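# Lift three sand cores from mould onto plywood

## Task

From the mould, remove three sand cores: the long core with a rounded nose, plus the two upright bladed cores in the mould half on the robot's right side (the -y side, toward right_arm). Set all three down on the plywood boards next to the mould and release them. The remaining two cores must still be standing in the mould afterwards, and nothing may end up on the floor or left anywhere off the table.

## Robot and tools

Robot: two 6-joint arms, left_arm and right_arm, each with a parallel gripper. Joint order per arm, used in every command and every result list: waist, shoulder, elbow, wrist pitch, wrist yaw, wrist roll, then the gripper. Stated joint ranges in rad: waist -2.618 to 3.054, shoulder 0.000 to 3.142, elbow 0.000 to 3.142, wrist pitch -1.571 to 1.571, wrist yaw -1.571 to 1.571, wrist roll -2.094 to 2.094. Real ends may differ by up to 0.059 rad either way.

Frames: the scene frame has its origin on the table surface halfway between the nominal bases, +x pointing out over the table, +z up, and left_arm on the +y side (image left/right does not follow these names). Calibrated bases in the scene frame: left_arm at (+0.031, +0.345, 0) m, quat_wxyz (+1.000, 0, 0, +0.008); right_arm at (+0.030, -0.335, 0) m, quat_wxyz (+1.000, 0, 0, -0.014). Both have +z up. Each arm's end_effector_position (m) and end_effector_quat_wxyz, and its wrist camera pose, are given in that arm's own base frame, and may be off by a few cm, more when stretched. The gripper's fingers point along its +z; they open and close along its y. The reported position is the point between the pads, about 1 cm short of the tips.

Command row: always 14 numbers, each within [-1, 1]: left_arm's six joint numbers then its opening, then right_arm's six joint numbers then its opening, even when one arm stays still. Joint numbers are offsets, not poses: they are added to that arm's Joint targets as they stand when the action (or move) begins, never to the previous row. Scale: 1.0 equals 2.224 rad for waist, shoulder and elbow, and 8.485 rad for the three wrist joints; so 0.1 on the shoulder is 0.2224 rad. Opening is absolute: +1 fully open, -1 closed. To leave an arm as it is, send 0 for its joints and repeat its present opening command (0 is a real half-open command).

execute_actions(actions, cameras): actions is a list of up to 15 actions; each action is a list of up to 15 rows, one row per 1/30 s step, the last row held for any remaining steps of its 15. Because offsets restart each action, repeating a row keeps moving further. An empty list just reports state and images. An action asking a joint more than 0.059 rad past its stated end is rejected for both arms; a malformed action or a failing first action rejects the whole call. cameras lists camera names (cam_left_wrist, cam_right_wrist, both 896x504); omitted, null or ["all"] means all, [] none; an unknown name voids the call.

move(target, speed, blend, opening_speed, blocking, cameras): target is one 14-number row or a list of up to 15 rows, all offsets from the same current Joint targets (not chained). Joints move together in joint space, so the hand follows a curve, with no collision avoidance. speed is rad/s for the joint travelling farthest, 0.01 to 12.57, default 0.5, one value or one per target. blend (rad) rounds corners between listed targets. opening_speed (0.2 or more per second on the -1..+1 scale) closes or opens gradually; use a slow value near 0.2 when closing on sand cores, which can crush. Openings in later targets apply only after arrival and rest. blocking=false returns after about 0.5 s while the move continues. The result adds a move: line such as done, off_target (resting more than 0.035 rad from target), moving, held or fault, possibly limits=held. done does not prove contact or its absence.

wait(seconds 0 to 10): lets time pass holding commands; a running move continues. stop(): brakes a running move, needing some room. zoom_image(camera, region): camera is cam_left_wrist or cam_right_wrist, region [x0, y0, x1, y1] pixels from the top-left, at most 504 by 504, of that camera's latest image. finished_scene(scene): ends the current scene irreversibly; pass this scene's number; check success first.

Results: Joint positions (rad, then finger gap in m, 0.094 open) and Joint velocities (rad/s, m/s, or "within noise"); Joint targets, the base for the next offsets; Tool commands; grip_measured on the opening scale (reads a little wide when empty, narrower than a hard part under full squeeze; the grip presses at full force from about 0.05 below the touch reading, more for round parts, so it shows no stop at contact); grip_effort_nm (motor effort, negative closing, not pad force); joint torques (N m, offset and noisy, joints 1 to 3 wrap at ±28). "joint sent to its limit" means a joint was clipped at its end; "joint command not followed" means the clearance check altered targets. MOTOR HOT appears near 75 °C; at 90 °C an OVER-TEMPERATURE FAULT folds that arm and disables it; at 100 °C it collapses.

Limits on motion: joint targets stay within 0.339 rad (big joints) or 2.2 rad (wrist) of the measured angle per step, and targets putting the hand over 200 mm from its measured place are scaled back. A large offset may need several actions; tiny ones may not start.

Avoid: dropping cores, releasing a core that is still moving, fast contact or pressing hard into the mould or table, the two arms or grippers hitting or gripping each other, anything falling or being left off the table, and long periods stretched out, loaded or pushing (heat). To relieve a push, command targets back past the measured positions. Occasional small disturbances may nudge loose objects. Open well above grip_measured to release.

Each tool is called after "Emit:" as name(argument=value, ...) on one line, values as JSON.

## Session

Emit:
execute_actions(actions=[])

Scene clock: 0.00 s.
left_arm: end_effector_position=(+0.3493, -0.0518, +0.2095) grip_measured=+1.000 grip_effort_nm=n/a end_effector_quat_wxyz=(+0.534, -0.007, +0.815, -0.226) | right_arm: end_effector_position=(+0.3046, +0.0783, +0.1820) grip_measured=+1.000 grip_effort_nm=n/a end_effector_quat_wxyz=(+0.477, +0.034, +0.863, +0.162)
Joint positions: left_arm=[0.059 1.017 0.578 0.071 0.424 -0.25 0.094] | right_arm=[0.21 0.854 0.562 -0.224 -0.068 0.329 0.094]
Joint velocities: within noise
Joint torques (N m): no reading
Heat: left arm: 34 °C; right arm: 33 °C.
Joint targets: left_arm=[0.059 1.010 0.587 0.072 0.427 -0.248] | right_arm=[0.210 0.847 0.574 -0.220 -0.067 0.327]
Tool commands: left_gripper/opening=+1.0 right_gripper/opening=+1.0

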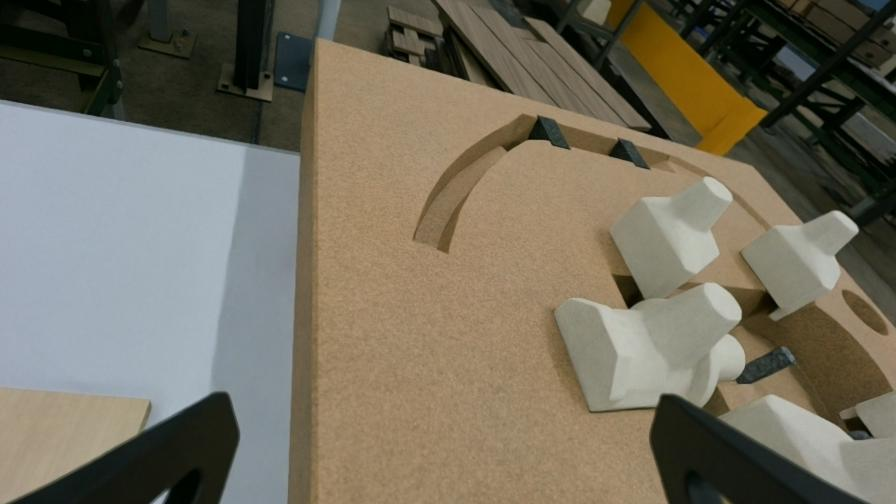

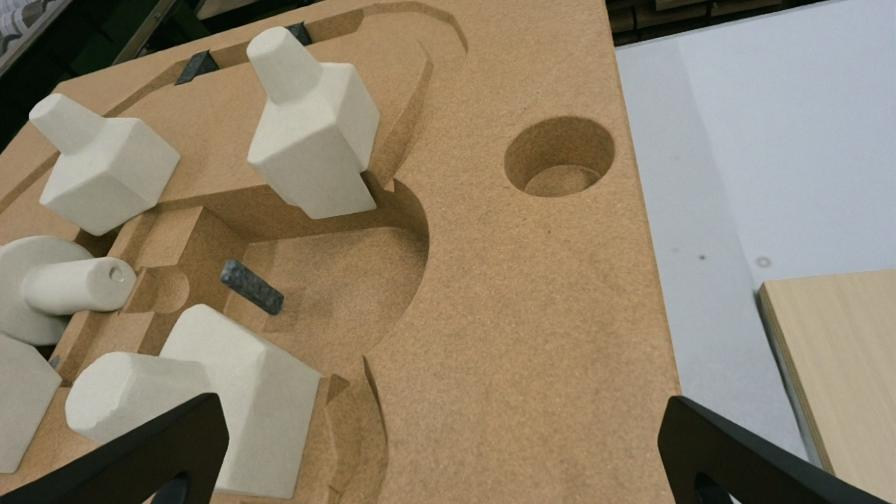

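Emit:
move(target=[-0.2379,0.1574,0.2307,-0.0368,-0.0503,0.0292,1,0.1439,0.0463,0.1241,-0.0212,0.0079,-0.0385,1], speed=1.0)

Scene clock: 5.47 s.
left_arm: end_effector_position=(+0.3830, -0.1947, +0.2439) grip_measured=+1.000 grip_effort_nm=0.032 end_effector_quat_wxyz=(+0.487, +0.200, +0.841, -0.123) | right_arm: end_effector_position=(+0.2863, +0.1676, +0.2361) grip_measured=+1.000 grip_effort_nm=0.022 end_effector_quat_wxyz=(+0.481, -0.223, +0.837, +0.133)
Joint positions: left_arm=[-0.468 1.349 1.073 -0.244 0.011 -0.008 0.094] | right_arm=[0.523 0.948 0.818 -0.396 -0.006 0.007 0.094]
Joint velocities: within noise
Joint torques (N m): left_arm=[-0.06 -4 8.16 2.09 -0.09 0.03] | right_arm=[0.61 -1.61 8.8 1.39 0.07 -0.13]
Heat: left arm: 35 °C; right arm: 34 °C.
Joint targets: left_arm=[-0.470 1.360 1.101 -0.240 0.000 -0.001] | right_arm=[0.530 0.950 0.850 -0.400 0.000 0.000]
move: done

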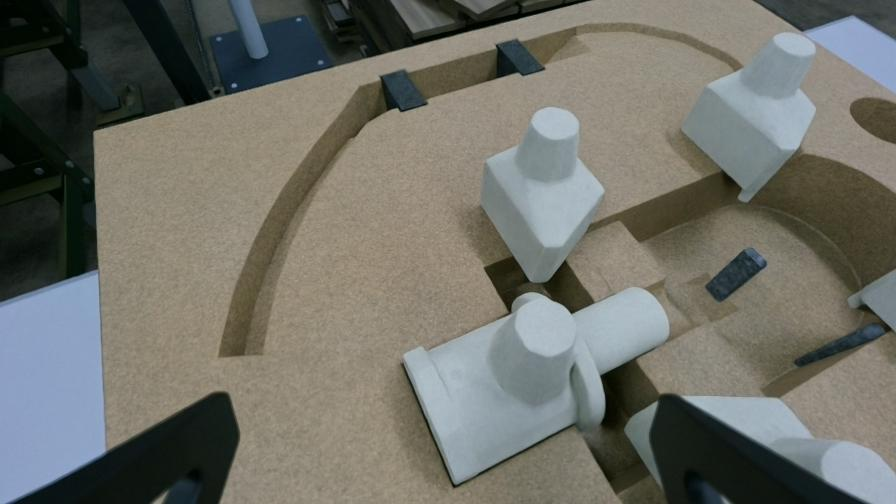

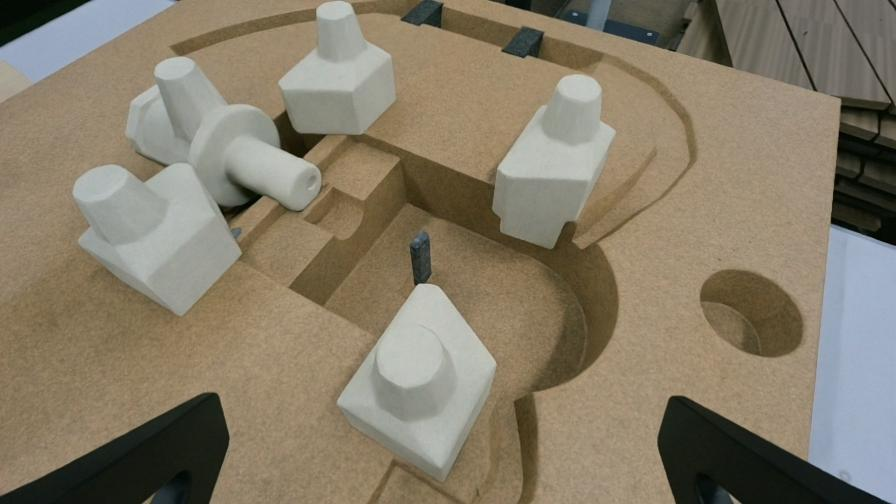

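Emit:
move(target=[-0.0427,0.127,-0.0672,0.0552,-0.0006,0,1,0.0184,0.1021,-0.1165,0.0639,0,0,1], speed=0.6)

Scene clock: 25.40 s.
left_arm: end_effector_position=(+0.4122, -0.2574, +0.1621) grip_measured=+1.000 grip_effort_nm=0.037 end_effector_quat_wxyz=(+0.500, +0.233, +0.821, -0.147) | right_arm: end_effector_position=(+0.3187, +0.2036, +0.1662) grip_measured=+1.000 grip_effort_nm=0.027 end_effector_quat_wxyz=(+0.502, -0.236, +0.819, +0.149)
Joint positions: left_arm=[-0.559 1.632 0.957 0.201 0.005 -0.007 0.094] | right_arm=[0.564 1.177 0.598 0.109 -0.005 0.005 0.094]
Joint velocities: within noise
Joint torques (N m): left_arm=[-0.42 -6.04 5.01 2.37 -0.11 0.02] | right_arm=[0.65 -3.15 5.61 1.73 0.04 -0.11]
Heat: left arm: 39 °C; right arm: 36 °C.
Joint targets: left_arm=[-0.565 1.642 0.951 0.228 -0.005 0.000] | right_arm=[0.571 1.177 0.591 0.142 0.000 0.000]
move: done

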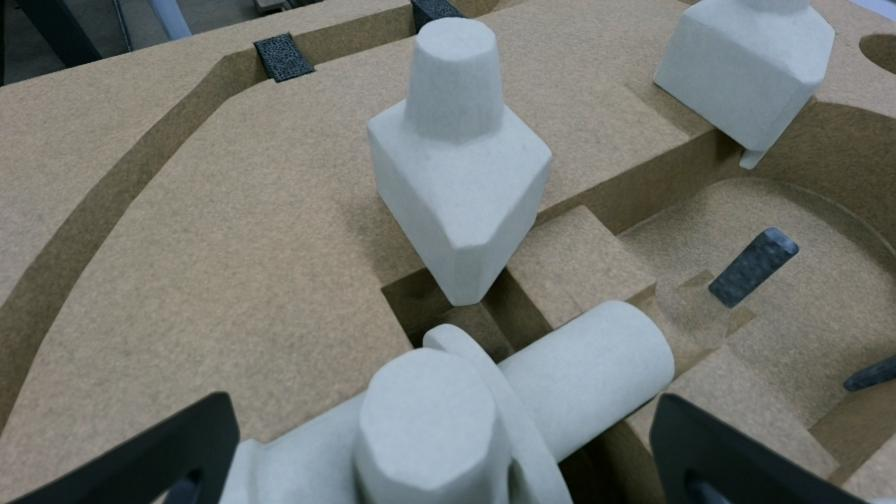

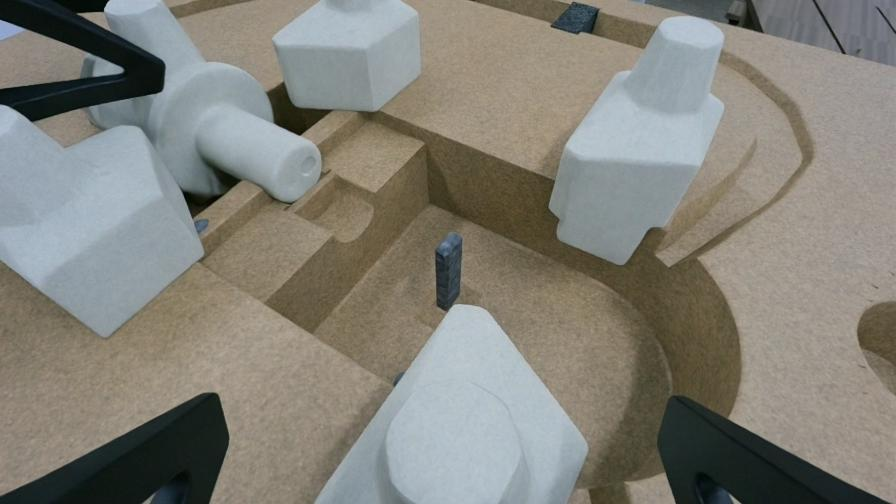

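Emit:
move(target=[[0.0031,0.0072,-0.0031,-0.0004,0,0,1,-0.0018,0.0063,-0.0121,0.0013,0,0,1],[0.0031,0.0072,-0.0031,-0.0004,0,0,-0.5,-0.0018,0.0063,-0.0121,0.0013,0,0,-0.5]], speed=0.3, opening_speed=0.9)

Scene clock: 33.47 s.
left_arm: end_effector_position=(+0.4129, -0.2575, +0.1576) grip_measured=-0.289 grip_effort_nm=-0.999 end_effector_quat_wxyz=(+0.496, +0.234, +0.823, -0.145) | right_arm: end_effector_position=(+0.3164, +0.2014, +0.1536) grip_measured=-0.291 grip_effort_nm=-0.994 end_effector_quat_wxyz=(+0.492, -0.238, +0.825, +0.144)
Joint positions: left_arm=[-0.559 1.643 0.957 0.202 0.003 -0.006 0.033] | right_arm=[0.564 1.188 0.574 0.12 -0.001 0.003 0.033]
Joint velocities: within noise
Joint torques (N m): left_arm=[0.06 -5.81 4.42 2.33 -0.05 0.01] | right_arm=[0.32 -2.92 5.34 1.76 0.01 -0.08]
Heat: left arm: 40 °C; right arm: 37 °C.
Joint targets: left_arm=[-0.558 1.658 0.944 0.225 -0.005 -0.001] | right_arm=[0.567 1.192 0.564 0.153 0.000 0.000]
move: done

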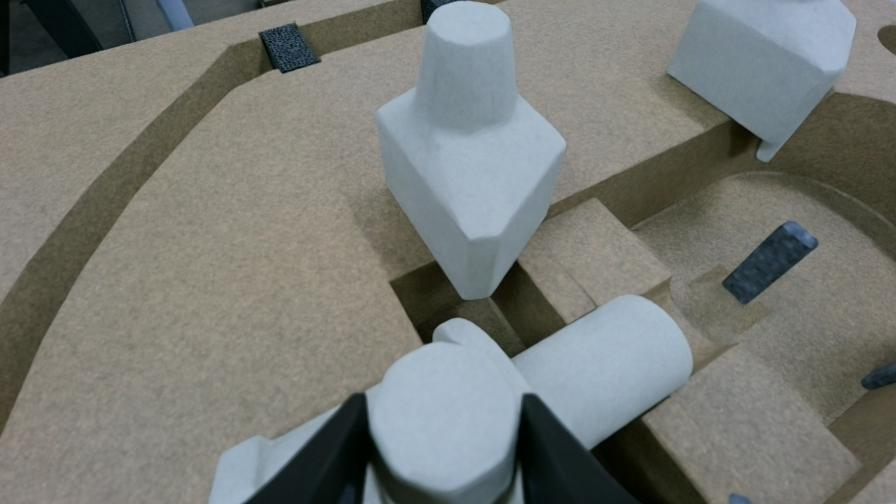

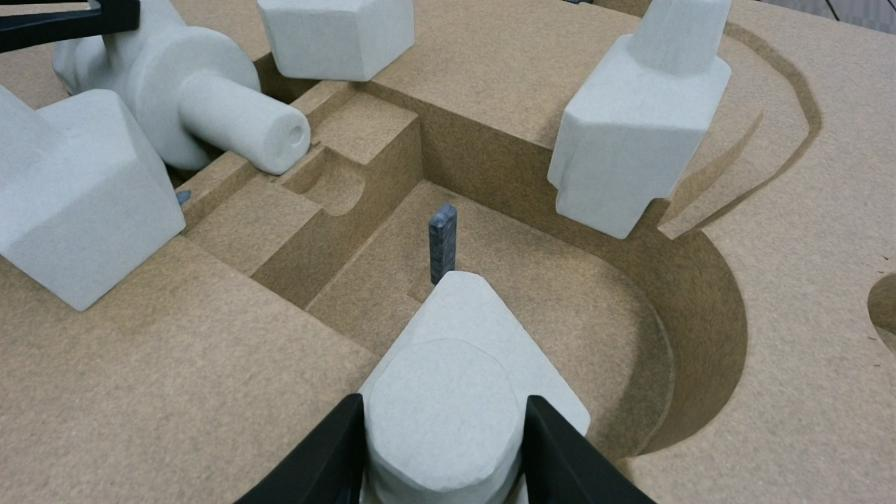

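Emit:
move(target=[[0,0,0,0,0,0,0.15,0,0,0,0,0,0,-0.6],[0,0.0081,-0.009,0.0042,0,0,0.15,0,-0.0409,0.098,-0.0211,0,0,-0.6],[0,0.0081,-0.009,0.0042,0,0,-0.6,0,-0.0409,0.098,-0.0211,0,0,-0.6],[0,-0.0621,0.0836,-0.0071,0,0,-0.6,0,-0.0495,0.1866,-0.045,0,0,-0.6],[0,-0.0809,0.1808,-0.0344,0,0,-0.6,0,-0.0324,0.3044,-0.0715,0,0,-0.6],[0,-0.0746,0.2761,-0.0579,0,0,-0.6,0,-0.0324,0.3044,-0.0715,0,0,-0.6]], speed=0.35, opening_speed=1.0)

Scene clock: 55.40 s.
left_arm: end_effector_position=(+0.4129, -0.2571, +0.3173) grip_measured=-0.232 grip_effort_nm=-0.999 end_effector_quat_wxyz=(+0.505, +0.232, +0.818, -0.147) | right_arm: end_effector_position=(+0.3110, +0.1980, +0.3142) grip_measured=-0.293 grip_effort_nm=-1.004 end_effector_quat_wxyz=(+0.495, -0.237, +0.823, +0.145)
Joint positions: left_arm=[-0.559 1.555 1.497 -0.405 0.001 -0.006 0.036] | right_arm=[0.564 1.13 1.183 -0.539 -0.001 0.003 0.033]
Joint velocities: within noise
Joint torques (N m): left_arm=[0.02 -11.28 11.03 3.6 -0.07 0.01] | right_arm=[0.29 -3.69 10.73 2.27 0 -0.08]
Heat: left arm: 44 °C; right arm: 40 °C.
Joint targets: left_arm=[-0.558 1.492 1.558 -0.267 -0.005 -0.001] | right_arm=[0.567 1.120 1.241 -0.453 0.000 0.000]
move: off_target (left_arm, right_arm); left_arm: the wrist pitch is farthest, 0.138 rad from its target; right_arm: the wrist pitch is farthest, 0.085 rad from its target

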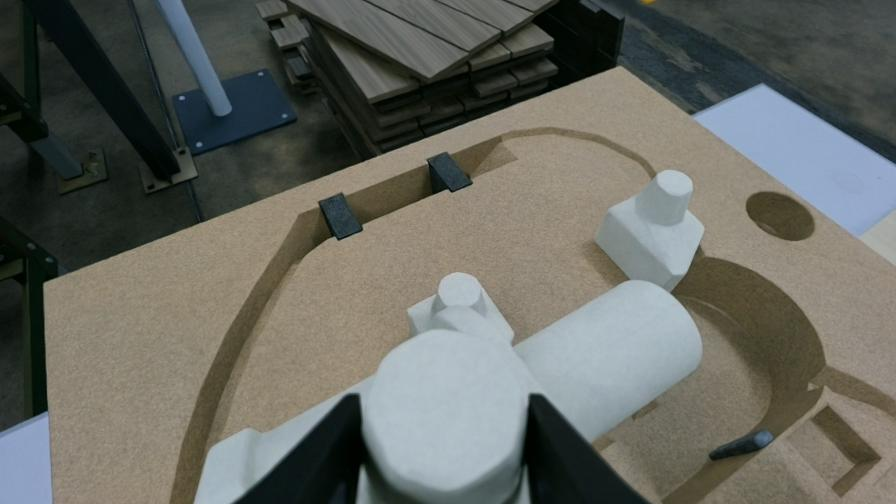

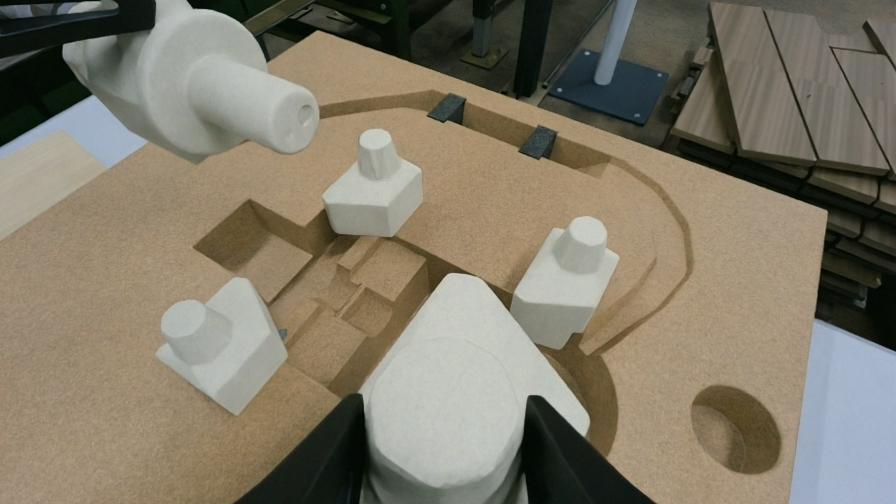

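Emit:
move(target=[[0.2284,-0.1088,-0.071,-0.0157,0,0,-0.6,-0.2549,0.0585,0.1165,-0.0409,-0.0295,0.0825,-0.6],[0.4321,-0.3246,-0.3656,0.0055,0,0,-0.6,-0.598,0.1228,-0.1219,0.0047,-0.0636,0.1852,-0.6]], speed=0.7, blend=0.15)

Scene clock: 64.47 s.
left_arm: end_effector_position=(+0.2854, +0.1220, +0.2363) grip_measured=-0.231 grip_effort_nm=-0.999 end_effector_quat_wxyz=(+0.514, -0.172, +0.834, +0.105) | right_arm: end_effector_position=(+0.3184, -0.1867, +0.1453) grip_measured=-0.295 grip_effort_nm=-1.004 end_effector_quat_wxyz=(+0.192, +0.814, +0.437, +0.332)
Joint positions: left_arm=[0.397 0.815 0.723 -0.375 -0.007 -0.006 0.036] | right_arm=[-0.763 1.405 0.96 -0.485 -0.493 1.558 0.033]
Joint velocities: within noise
Joint torques (N m): left_arm=[0.5 -4.19 7.62 3.77 0.06 0.01] | right_arm=[0.01 -5.75 6.69 1.66 -0.64 0.09]
Heat: left arm: 49 °C; right arm: 42 °C.
Joint targets: left_arm=[0.403 0.770 0.745 -0.220 -0.005 -0.001] | right_arm=[-0.763 1.392 0.970 -0.414 -0.540 1.571]
move: off_target (left_arm, right_arm); left_arm: the wrist pitch is farthest, 0.155 rad from its target; right_arm: the wrist pitch is farthest, 0.072 rad from its target

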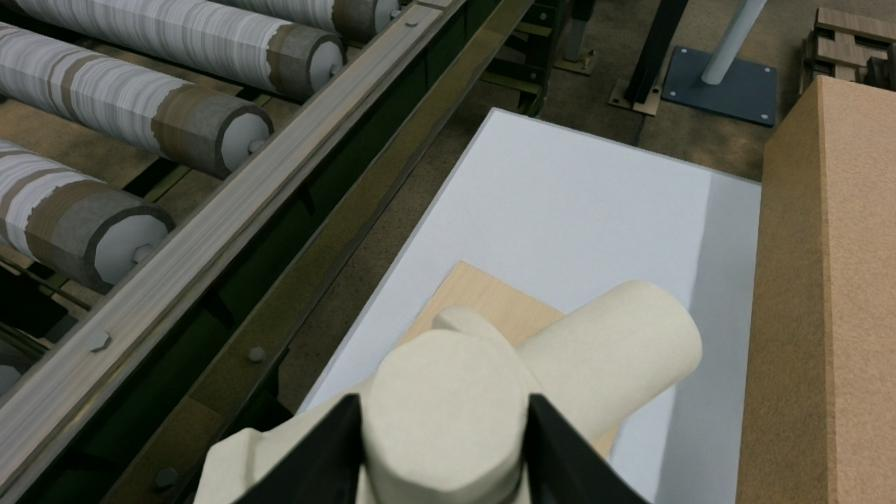

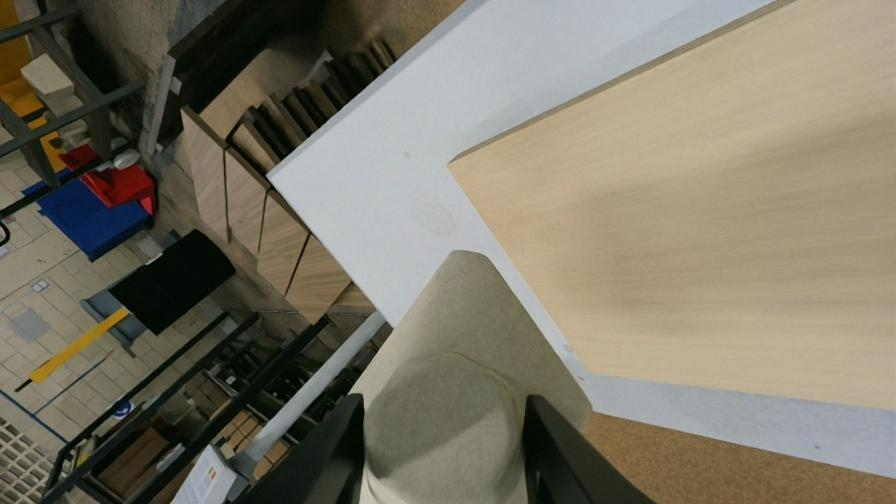

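Emit:
move(target=[0,0.1025,-0.1511,0.0647,0,0,-0.6,0,0.0694,-0.1132,0.0507,0,0,-0.6], speed=0.4)

Scene clock: 84.93 s.
left_arm: end_effector_position=(+0.3101, +0.1323, +0.1374) grip_measured=-0.231 grip_effort_nm=-1.004 end_effector_quat_wxyz=(+0.517, -0.172, +0.832, +0.105) | right_arm: end_effector_position=(+0.3282, -0.1908, +0.0712) grip_measured=-0.295 grip_effort_nm=-1.009 end_effector_quat_wxyz=(+0.213, +0.799, +0.440, +0.351)
Joint positions: left_arm=[0.397 1.016 0.388 0.167 -0.007 -0.006 0.036] | right_arm=[-0.763 1.546 0.72 -0.042 -0.517 1.564 0.033]
Joint velocities: within noise
Joint torques (N m): left_arm=[0.55 -3.15 7.28 3.88 0.05 -0.03] | right_arm=[0.01 -5.23 5.11 1.62 -0.42 0.05]
Heat: left arm: 60 °C; right arm: 41 °C.
Joint targets: left_arm=[0.403 0.999 0.409 0.329 -0.005 -0.001] | right_arm=[-0.763 1.547 0.718 0.017 -0.540 1.571]
move: off_target (left_arm, right_arm); left_arm: the wrist pitch is farthest, 0.162 rad from its target; right_arm: the wrist pitch is farthest, 0.058 rad from its target

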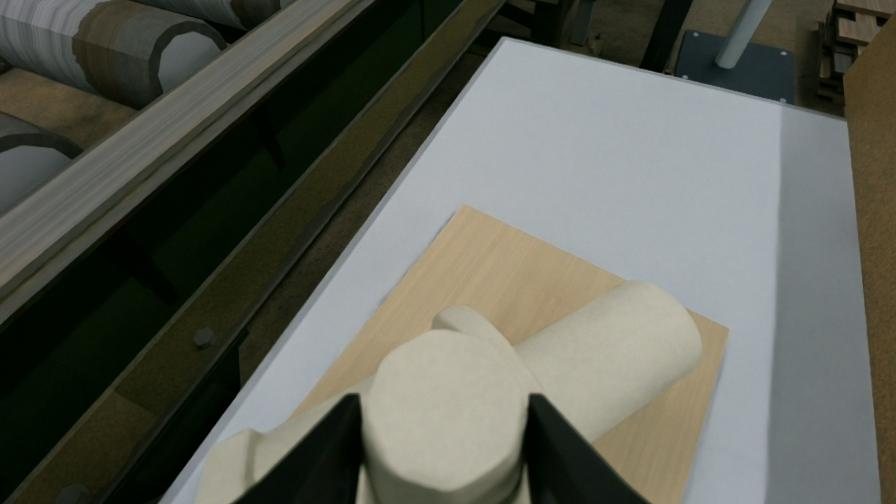

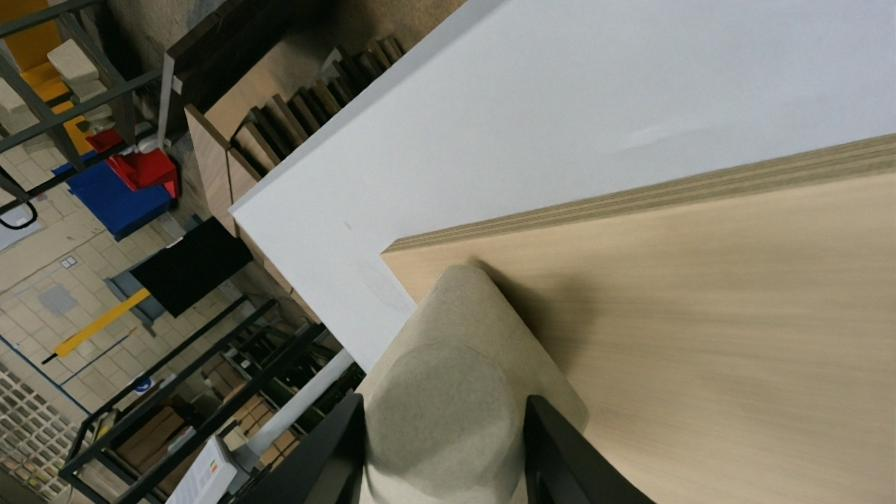

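Emit:
move(target=[0,0.0261,-0.0286,0.0143,0,0,-0.6,0,0.0076,-0.0056,0.0035,0,0,-0.6], speed=0.12)

Scene clock: 93.07 s.
left_arm: end_effector_position=(+0.3107, +0.1326, +0.1198) grip_measured=-0.231 grip_effort_nm=-1.004 end_effector_quat_wxyz=(+0.519, -0.171, +0.831, +0.106) | right_arm: end_effector_position=(+0.3308, -0.1919, +0.0689) grip_measured=-0.295 grip_effort_nm=-1.004 end_effector_quat_wxyz=(+0.218, +0.795, +0.441, +0.355)
Joint positions: left_arm=[0.397 1.071 0.329 0.287 -0.007 -0.006 0.036] | right_arm=[-0.763 1.56 0.71 -0.002 -0.523 1.565 0.033]
Joint velocities: within noise
Joint torques (N m): left_arm=[0.58 -3.1 6.71 3.9 0.06 -0.02] | right_arm=[0.01 -5.03 4.89 1.56 -0.36 0.04]
Heat: left arm: 62 °C; right arm: 41 °C.
Joint targets: left_arm=[0.403 1.056 0.345 0.451 -0.005 -0.001] | right_arm=[-0.763 1.564 0.706 0.047 -0.540 1.572]
move: off_target (left_arm, right_arm); left_arm: the wrist pitch is farthest, 0.163 rad from its target; right_arm: the wrist pitch is farthest, 0.049 rad from its target

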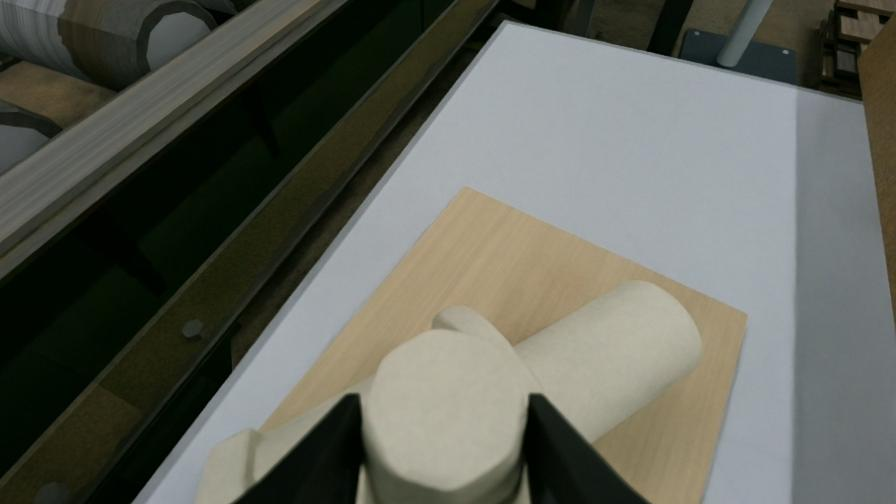

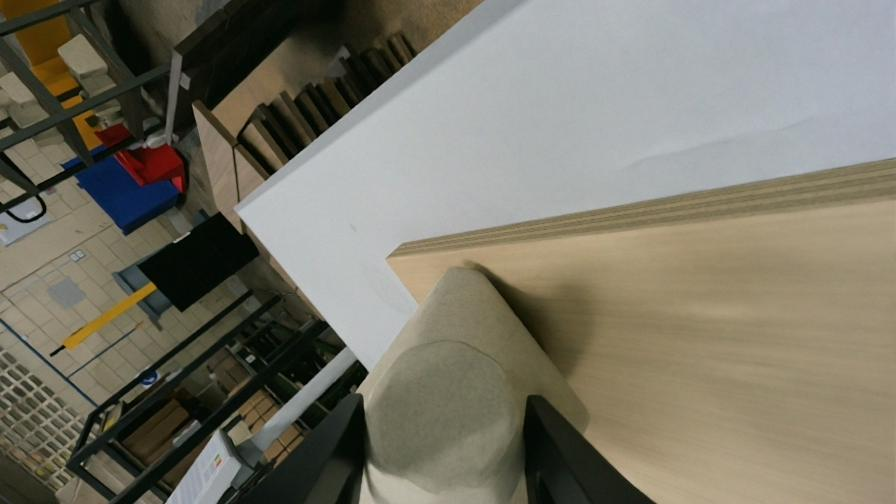

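Emit:
move(target=[0,0.0085,-0.0095,0.0048,0,0,-0.6,0,0.0102,-0.0075,0.0047,-0.0094,0,-0.6], speed=0.12)

Emit:
zoom_image(camera="cam_right_wrist", region=[320, 180, 680, 504])

Scene clock: 100.50 s.
left_arm: end_effector_position=(+0.3116, +0.1330, +0.1175) grip_measured=-0.231 grip_effort_nm=-1.004 end_effector_quat_wxyz=(+0.525, -0.171, +0.827, +0.107) | right_arm: end_effector_position=(+0.3368, -0.1854, +0.0680) grip_measured=-0.295 grip_effort_nm=-1.009 end_effector_quat_wxyz=(+0.213, +0.780, +0.448, +0.381)
Joint positions: left_arm=[0.397 1.087 0.311 0.336 -0.007 -0.006 0.036] | right_arm=[-0.763 1.583 0.695 0.053 -0.582 1.566 0.033]
Joint velocities: within noise
Joint torques (N m): left_arm=[0.54 -2.95 6.34 3.82 0.03 -0.02] | right_arm=[0.01 -5.16 4.63 1.42 -0.6 0.03]
Heat: left arm: 62 °C; right arm: 41 °C.
Joint targets: left_arm=[0.403 1.075 0.324 0.491 -0.005 -0.001] | right_arm=[-0.763 1.587 0.689 0.086 -0.619 1.572]
move: off_target (left_arm, right_arm); left_arm: the wrist pitch is farthest, 0.156 rad from its target; right_arm: the wrist yaw is farthest, 0.038 rad from its target

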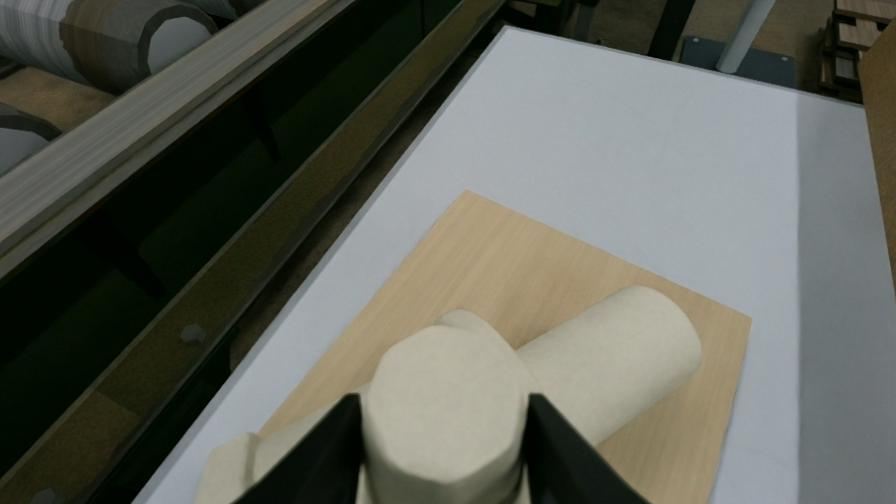

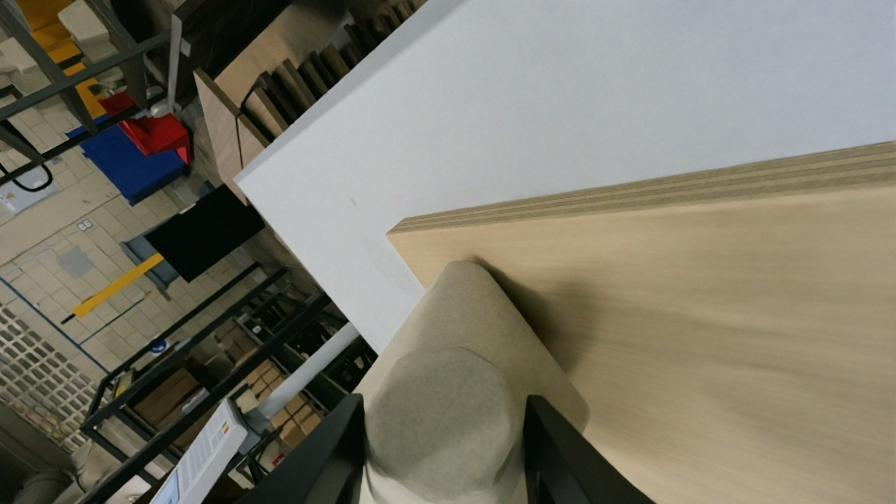

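Scaled by 1.400.

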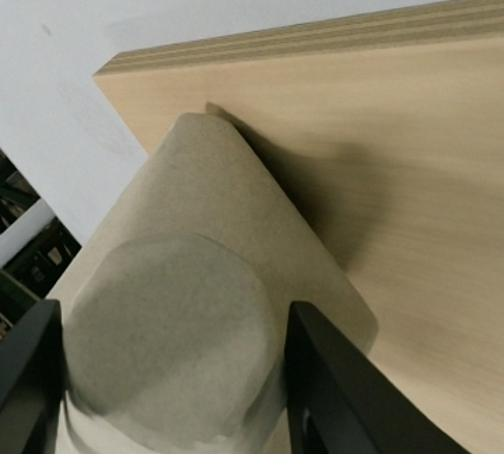

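Emit:
move(target=[0,0.006,-0.004,-0.0094,0,0,-0.6,0,-0.0124,-0.0618,0.0265,0,0,-0.6], speed=0.15)

Emit:
zoom_image(camera="cam_right_wrist", region=[320, 180, 680, 504])

Scene clock: 114.10 s.
left_arm: end_effector_position=(+0.3115, +0.1329, +0.1155) grip_measured=-0.231 grip_effort_nm=-0.999 end_effector_quat_wxyz=(+0.522, -0.170, +0.829, +0.107) | right_arm: end_effector_position=(+0.3349, -0.1801, +0.0625) grip_measured=-0.295 grip_effort_nm=-1.004 end_effector_quat_wxyz=(+0.259, +0.751, +0.456, +0.402)
Joint positions: left_arm=[0.397 1.092 0.31 0.335 -0.007 -0.003 0.036] | right_arm=[-0.763 1.582 0.564 0.301 -0.598 1.566 0.033]
Joint velocities: within noise
Joint torques (N m): left_arm=[0.46 -2.33 5.49 2.93 0.03 -0.03] | right_arm=[0.02 -7.02 3.92 1.32 -0.4 0.04]
Heat: left arm: 66 °C; right arm: 40 °C.
Joint targets: left_arm=[0.403 1.089 0.315 0.412 -0.005 -0.001] | right_arm=[-0.763 1.559 0.552 0.311 -0.619 1.572]
move: off_target (left_arm); left_arm: the wrist pitch is farthest, 0.076 rad from its target

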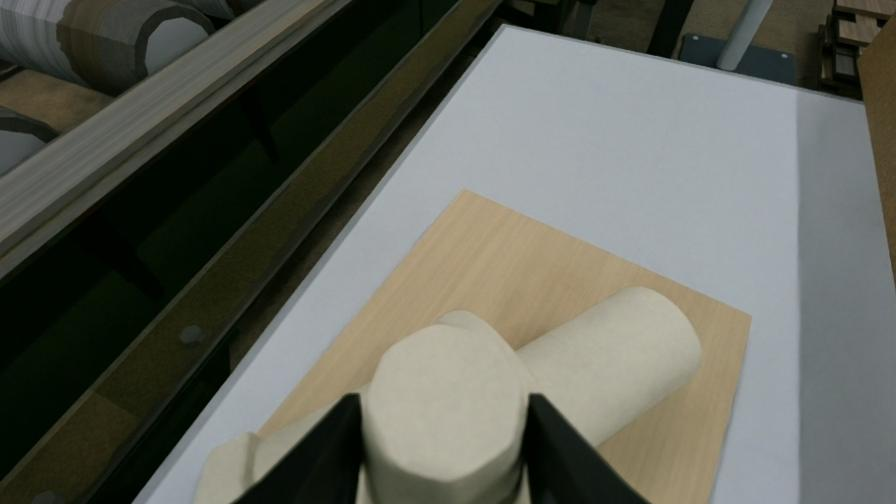

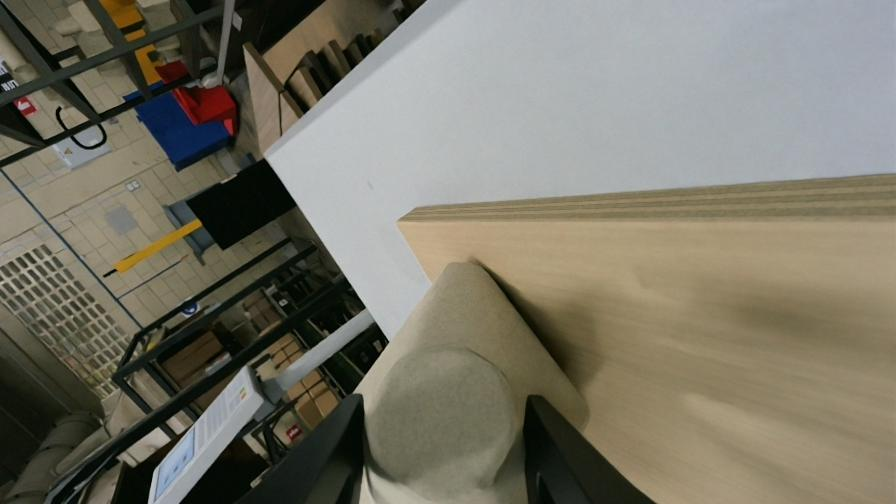

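Scaled by 1.400.

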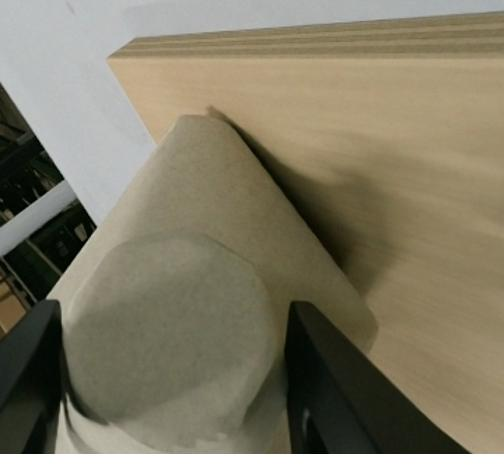

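Emit:
move(target=[[0,0.001,0,-0.0055,0,0,-0.6,0,0.004,0,0,0,0,-0.6],[0,0.001,0,-0.0055,0,0,-0.08,0,0.004,0,0,0,0,-0.16]], speed=0.15, opening_speed=0.3)

Scene clock: 120.20 s.
left_arm: end_effector_position=(+0.3119, +0.1331, +0.1164) grip_measured=-0.082 grip_effort_nm=0.129 end_effector_quat_wxyz=(+0.524, -0.169, +0.828, +0.108) | right_arm: end_effector_position=(+0.3310, -0.1760, +0.0567) grip_measured=-0.163 grip_effort_nm=0.164 end_effector_quat_wxyz=(+0.248, +0.757, +0.454, +0.400)
Joint positions: left_arm=[0.397 1.092 0.31 0.339 -0.007 -0.003 0.043] | right_arm=[-0.763 1.582 0.553 0.286 -0.601 1.568 0.039]
Joint velocities: within noise
Joint torques (N m): left_arm=[0.54 -2.19 5.56 2.4 0.09 -0.04] | right_arm=[0.02 -6.24 4.59 1.42 -0.37 0.01]
Heat: left arm: 64 °C; right arm: 40 °C.
Joint targets: left_arm=[0.403 1.091 0.315 0.365 -0.005 -0.001] | right_arm=[-0.763 1.568 0.552 0.311 -0.619 1.572]
move: done

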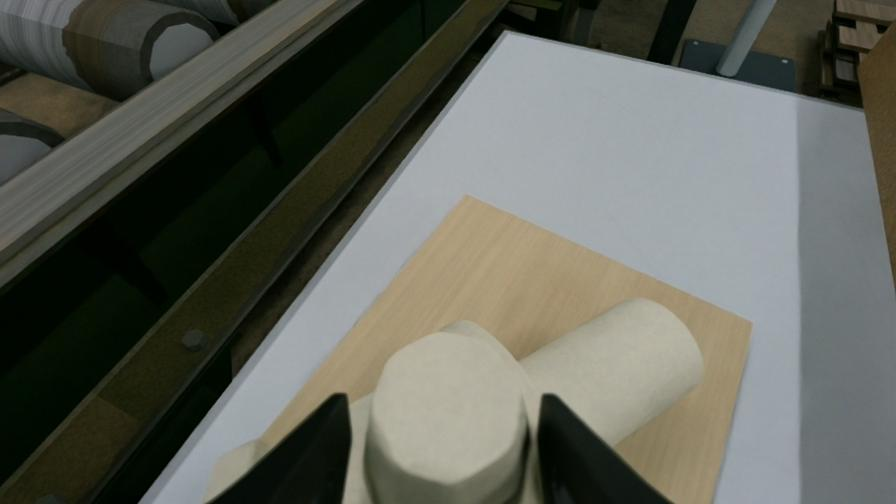

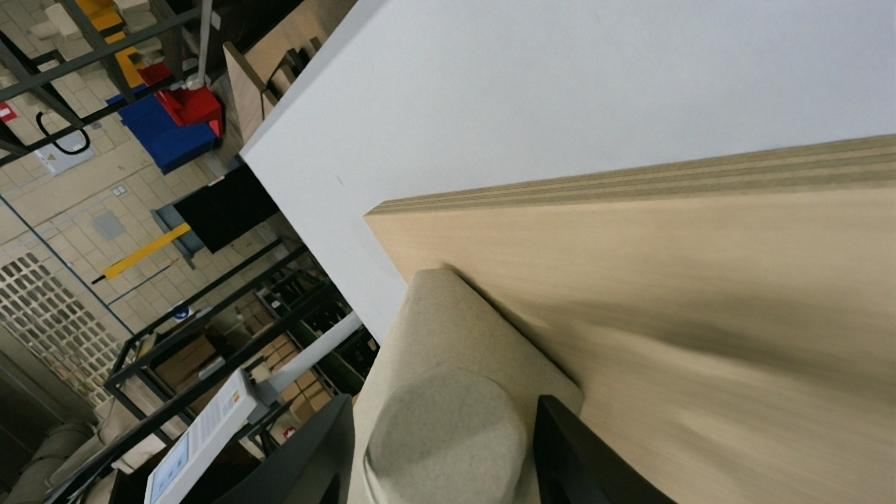

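Emit:
move(target=[[0,0,0,0,0,0,0.6,0,0,0,0,0,0,0.2],[0,-0.0701,0.1817,-0.068,0,0,0.6,0,-0.197,-0.0281,-0.0443,0,0,0.2]], speed=0.5, opening_speed=1.2)

Scene clock: 140.30 s.
left_arm: end_effector_position=(+0.3128, +0.1335, +0.2172) grip_measured=+0.598 grip_effort_nm=0.125 end_effector_quat_wxyz=(+0.512, -0.171, +0.835, +0.105) | right_arm: end_effector_position=(+0.2944, -0.1386, +0.1211) grip_measured=+0.197 grip_effort_nm=0.168 end_effector_quat_wxyz=(+0.263, +0.745, +0.456, +0.410)
Joint positions: left_arm=[0.397 0.95 0.696 -0.217 -0.007 -0.003 0.075] | right_arm=[-0.763 1.145 0.501 -0.054 -0.613 1.571 0.056]
Joint velocities: within noise
Joint torques (N m): left_arm=[0.47 -2.84 7.87 2.18 0.05 -0.02] | right_arm=[0.02 -3.88 4.88 1.14 -0.26 -0.03]
Heat: left arm: 59 °C; right arm: 41 °C.
Joint targets: left_arm=[0.403 0.935 0.720 -0.212 -0.005 -0.001] | right_arm=[-0.763 1.130 0.489 -0.065 -0.620 1.572]
move: done

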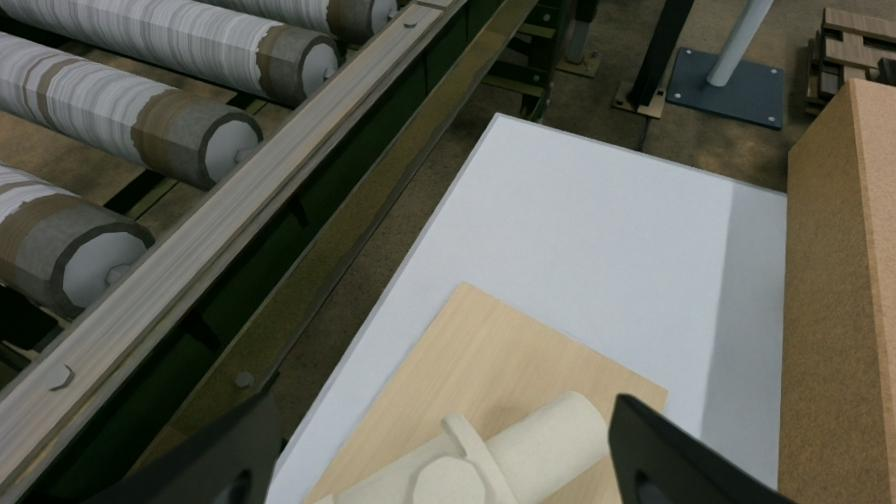

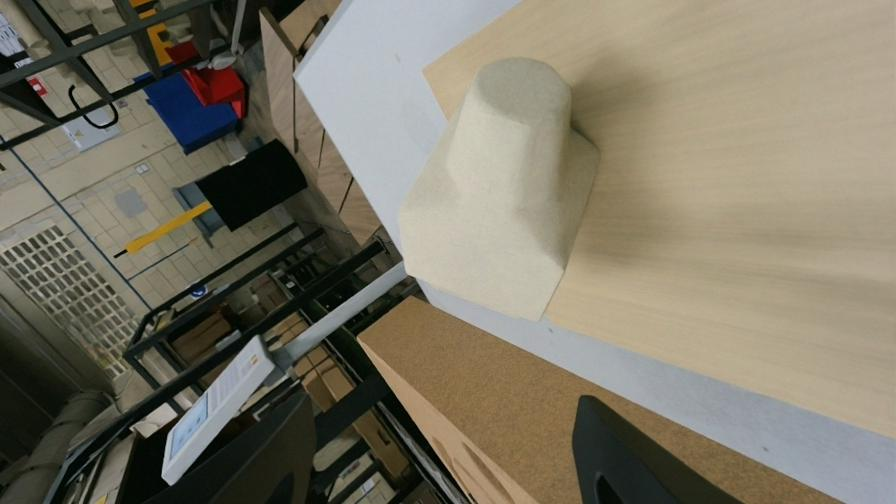

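Emit:
move(target=[[0,0,0,0,0,0,0.6,0.1632,0.0315,0.3197,-0.0513,0.0377,-0.091,0.2],[0,0,0,0,0,0,0.6,0.5099,0.21,0.286,0.008,0.0731,-0.1853,1]], speed=0.9, blend=0.15, cameras=["cam_right_wrist"])

Scene clock: 148.00 s.
left_arm: end_effector_position=(+0.3127, +0.1334, +0.2170) grip_measured=+0.598 grip_effort_nm=0.120 end_effector_quat_wxyz=(+0.512, -0.171, +0.835, +0.105) | right_arm: end_effector_position=(+0.4565, +0.1821, +0.2086) grip_measured=+0.997 grip_effort_nm=0.183 end_effector_quat_wxyz=(+0.504, -0.159, +0.843, +0.099)
Joint positions: left_arm=[0.397 0.95 0.696 -0.218 -0.007 -0.003 0.075] | right_arm=[0.376 1.596 1.131 -0.028 -0.004 0.005 0.094]
Joint velocities: within noise
Joint torques (N m): left_arm=[0.55 -2.86 7.9 2.17 0.05 -0.05] | right_arm=[-0.44 -6.68 5.85 1.74 0.03 -0.11]
Heat: left arm: 57 °C; right arm: 41 °C.
Joint targets: left_arm=[0.403 0.935 0.720 -0.212 -0.005 -0.001] | right_arm=[0.371 1.597 1.125 0.003 0.001 -0.001]
move: done
Images, in order (width x height): cam_right_wrist 896x504.

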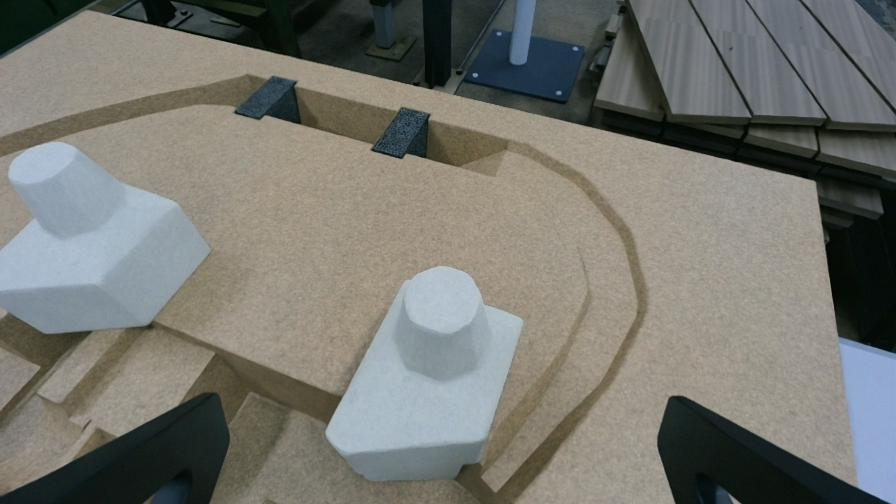

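Emit:
move(target=[0,0,0,0,0,0,0.6,0,0.1277,0.0499,0.0203,0,0,1], speed=0.5, cameras=["cam_right_wrist"])

Scene clock: 154.37 s.
left_arm: end_effector_position=(+0.3127, +0.1334, +0.2170) grip_measured=+0.598 grip_effort_nm=0.125 end_effector_quat_wxyz=(+0.512, -0.171, +0.835, +0.105) | right_arm: end_effector_position=(+0.5040, +0.2008, +0.1396) grip_measured=+0.997 grip_effort_nm=0.183 end_effector_quat_wxyz=(+0.488, -0.161, +0.852, +0.096)
Joint positions: left_arm=[0.397 0.95 0.696 -0.218 -0.007 -0.003 0.075] | right_arm=[0.376 1.874 1.203 0.142 -0.004 0.004 0.094]
Joint velocities: within noise
Joint torques (N m): left_arm=[0.53 -2.81 8.02 2.16 0.04 -0.06] | right_arm=[-0.44 -8.16 8.61 1.76 0.04 -0.1]
Heat: left arm: 56 °C; right arm: 42 °C.
Joint targets: left_arm=[0.403 0.935 0.720 -0.212 -0.005 -0.001] | right_arm=[0.371 1.881 1.236 0.175 0.001 0.000]
move: done
Images, in order (width x height): cam_right_wrist 896x504.

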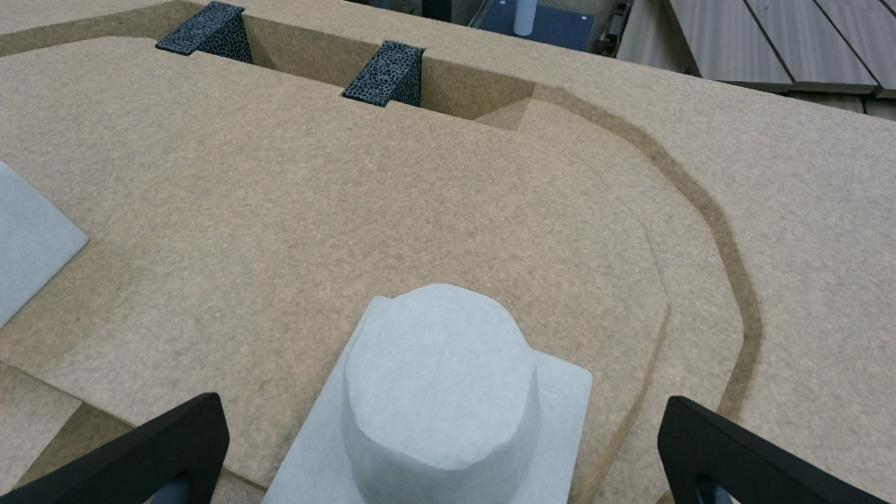

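Emit:
move(target=[[0,0,0,0,0,0,0.6,0,0,0.0085,0.001,0,0,1],[0,0,0,0,0,0,0.6,0,0,0.0085,0.001,0,0,-0.5]], speed=0.3, opening_speed=0.9, cameras=["cam_right_wrist"])

Scene clock: 161.37 s.
left_arm: end_effector_position=(+0.3127, +0.1334, +0.2170) grip_measured=+0.598 grip_effort_nm=0.120 end_effector_quat_wxyz=(+0.512, -0.171, +0.835, +0.105) | right_arm: end_effector_position=(+0.5117, +0.2035, +0.1553) grip_measured=-0.250 grip_effort_nm=-1.004 end_effector_quat_wxyz=(+0.509, -0.162, +0.840, +0.097)
Joint positions: left_arm=[0.397 0.95 0.696 -0.218 -0.007 -0.003 0.075] | right_arm=[0.376 1.874 1.226 0.167 -0.002 -0.003 0.035]
Joint velocities: within noise
Joint torques (N m): left_arm=[0.54 -2.88 7.87 2.15 0.07 -0.02] | right_arm=[-0.46 -8.21 8.32 1.61 0.02 -0.01]
Heat: left arm: 56 °C; right arm: 43 °C.
Joint targets: left_arm=[0.403 0.935 0.720 -0.212 -0.005 -0.001] | right_arm=[0.371 1.881 1.255 0.184 0.001 -0.001]
move: done
Images, in order (width x height): cam_right_wrist 896x504.

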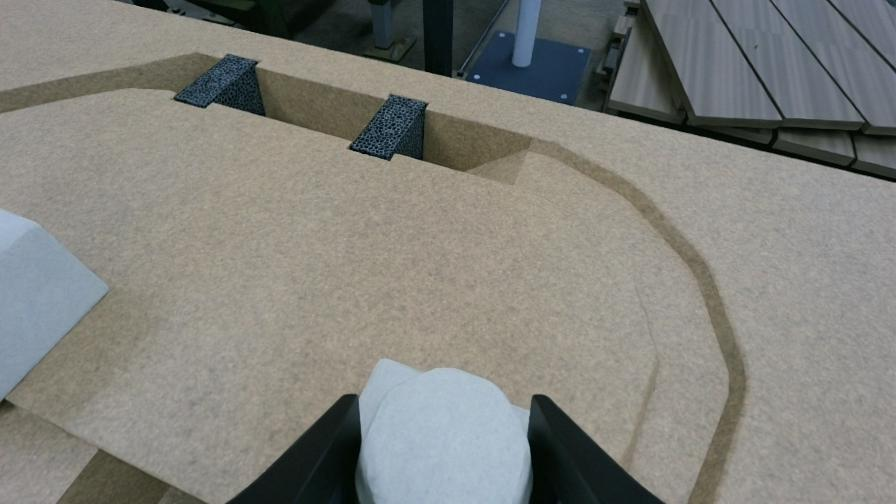

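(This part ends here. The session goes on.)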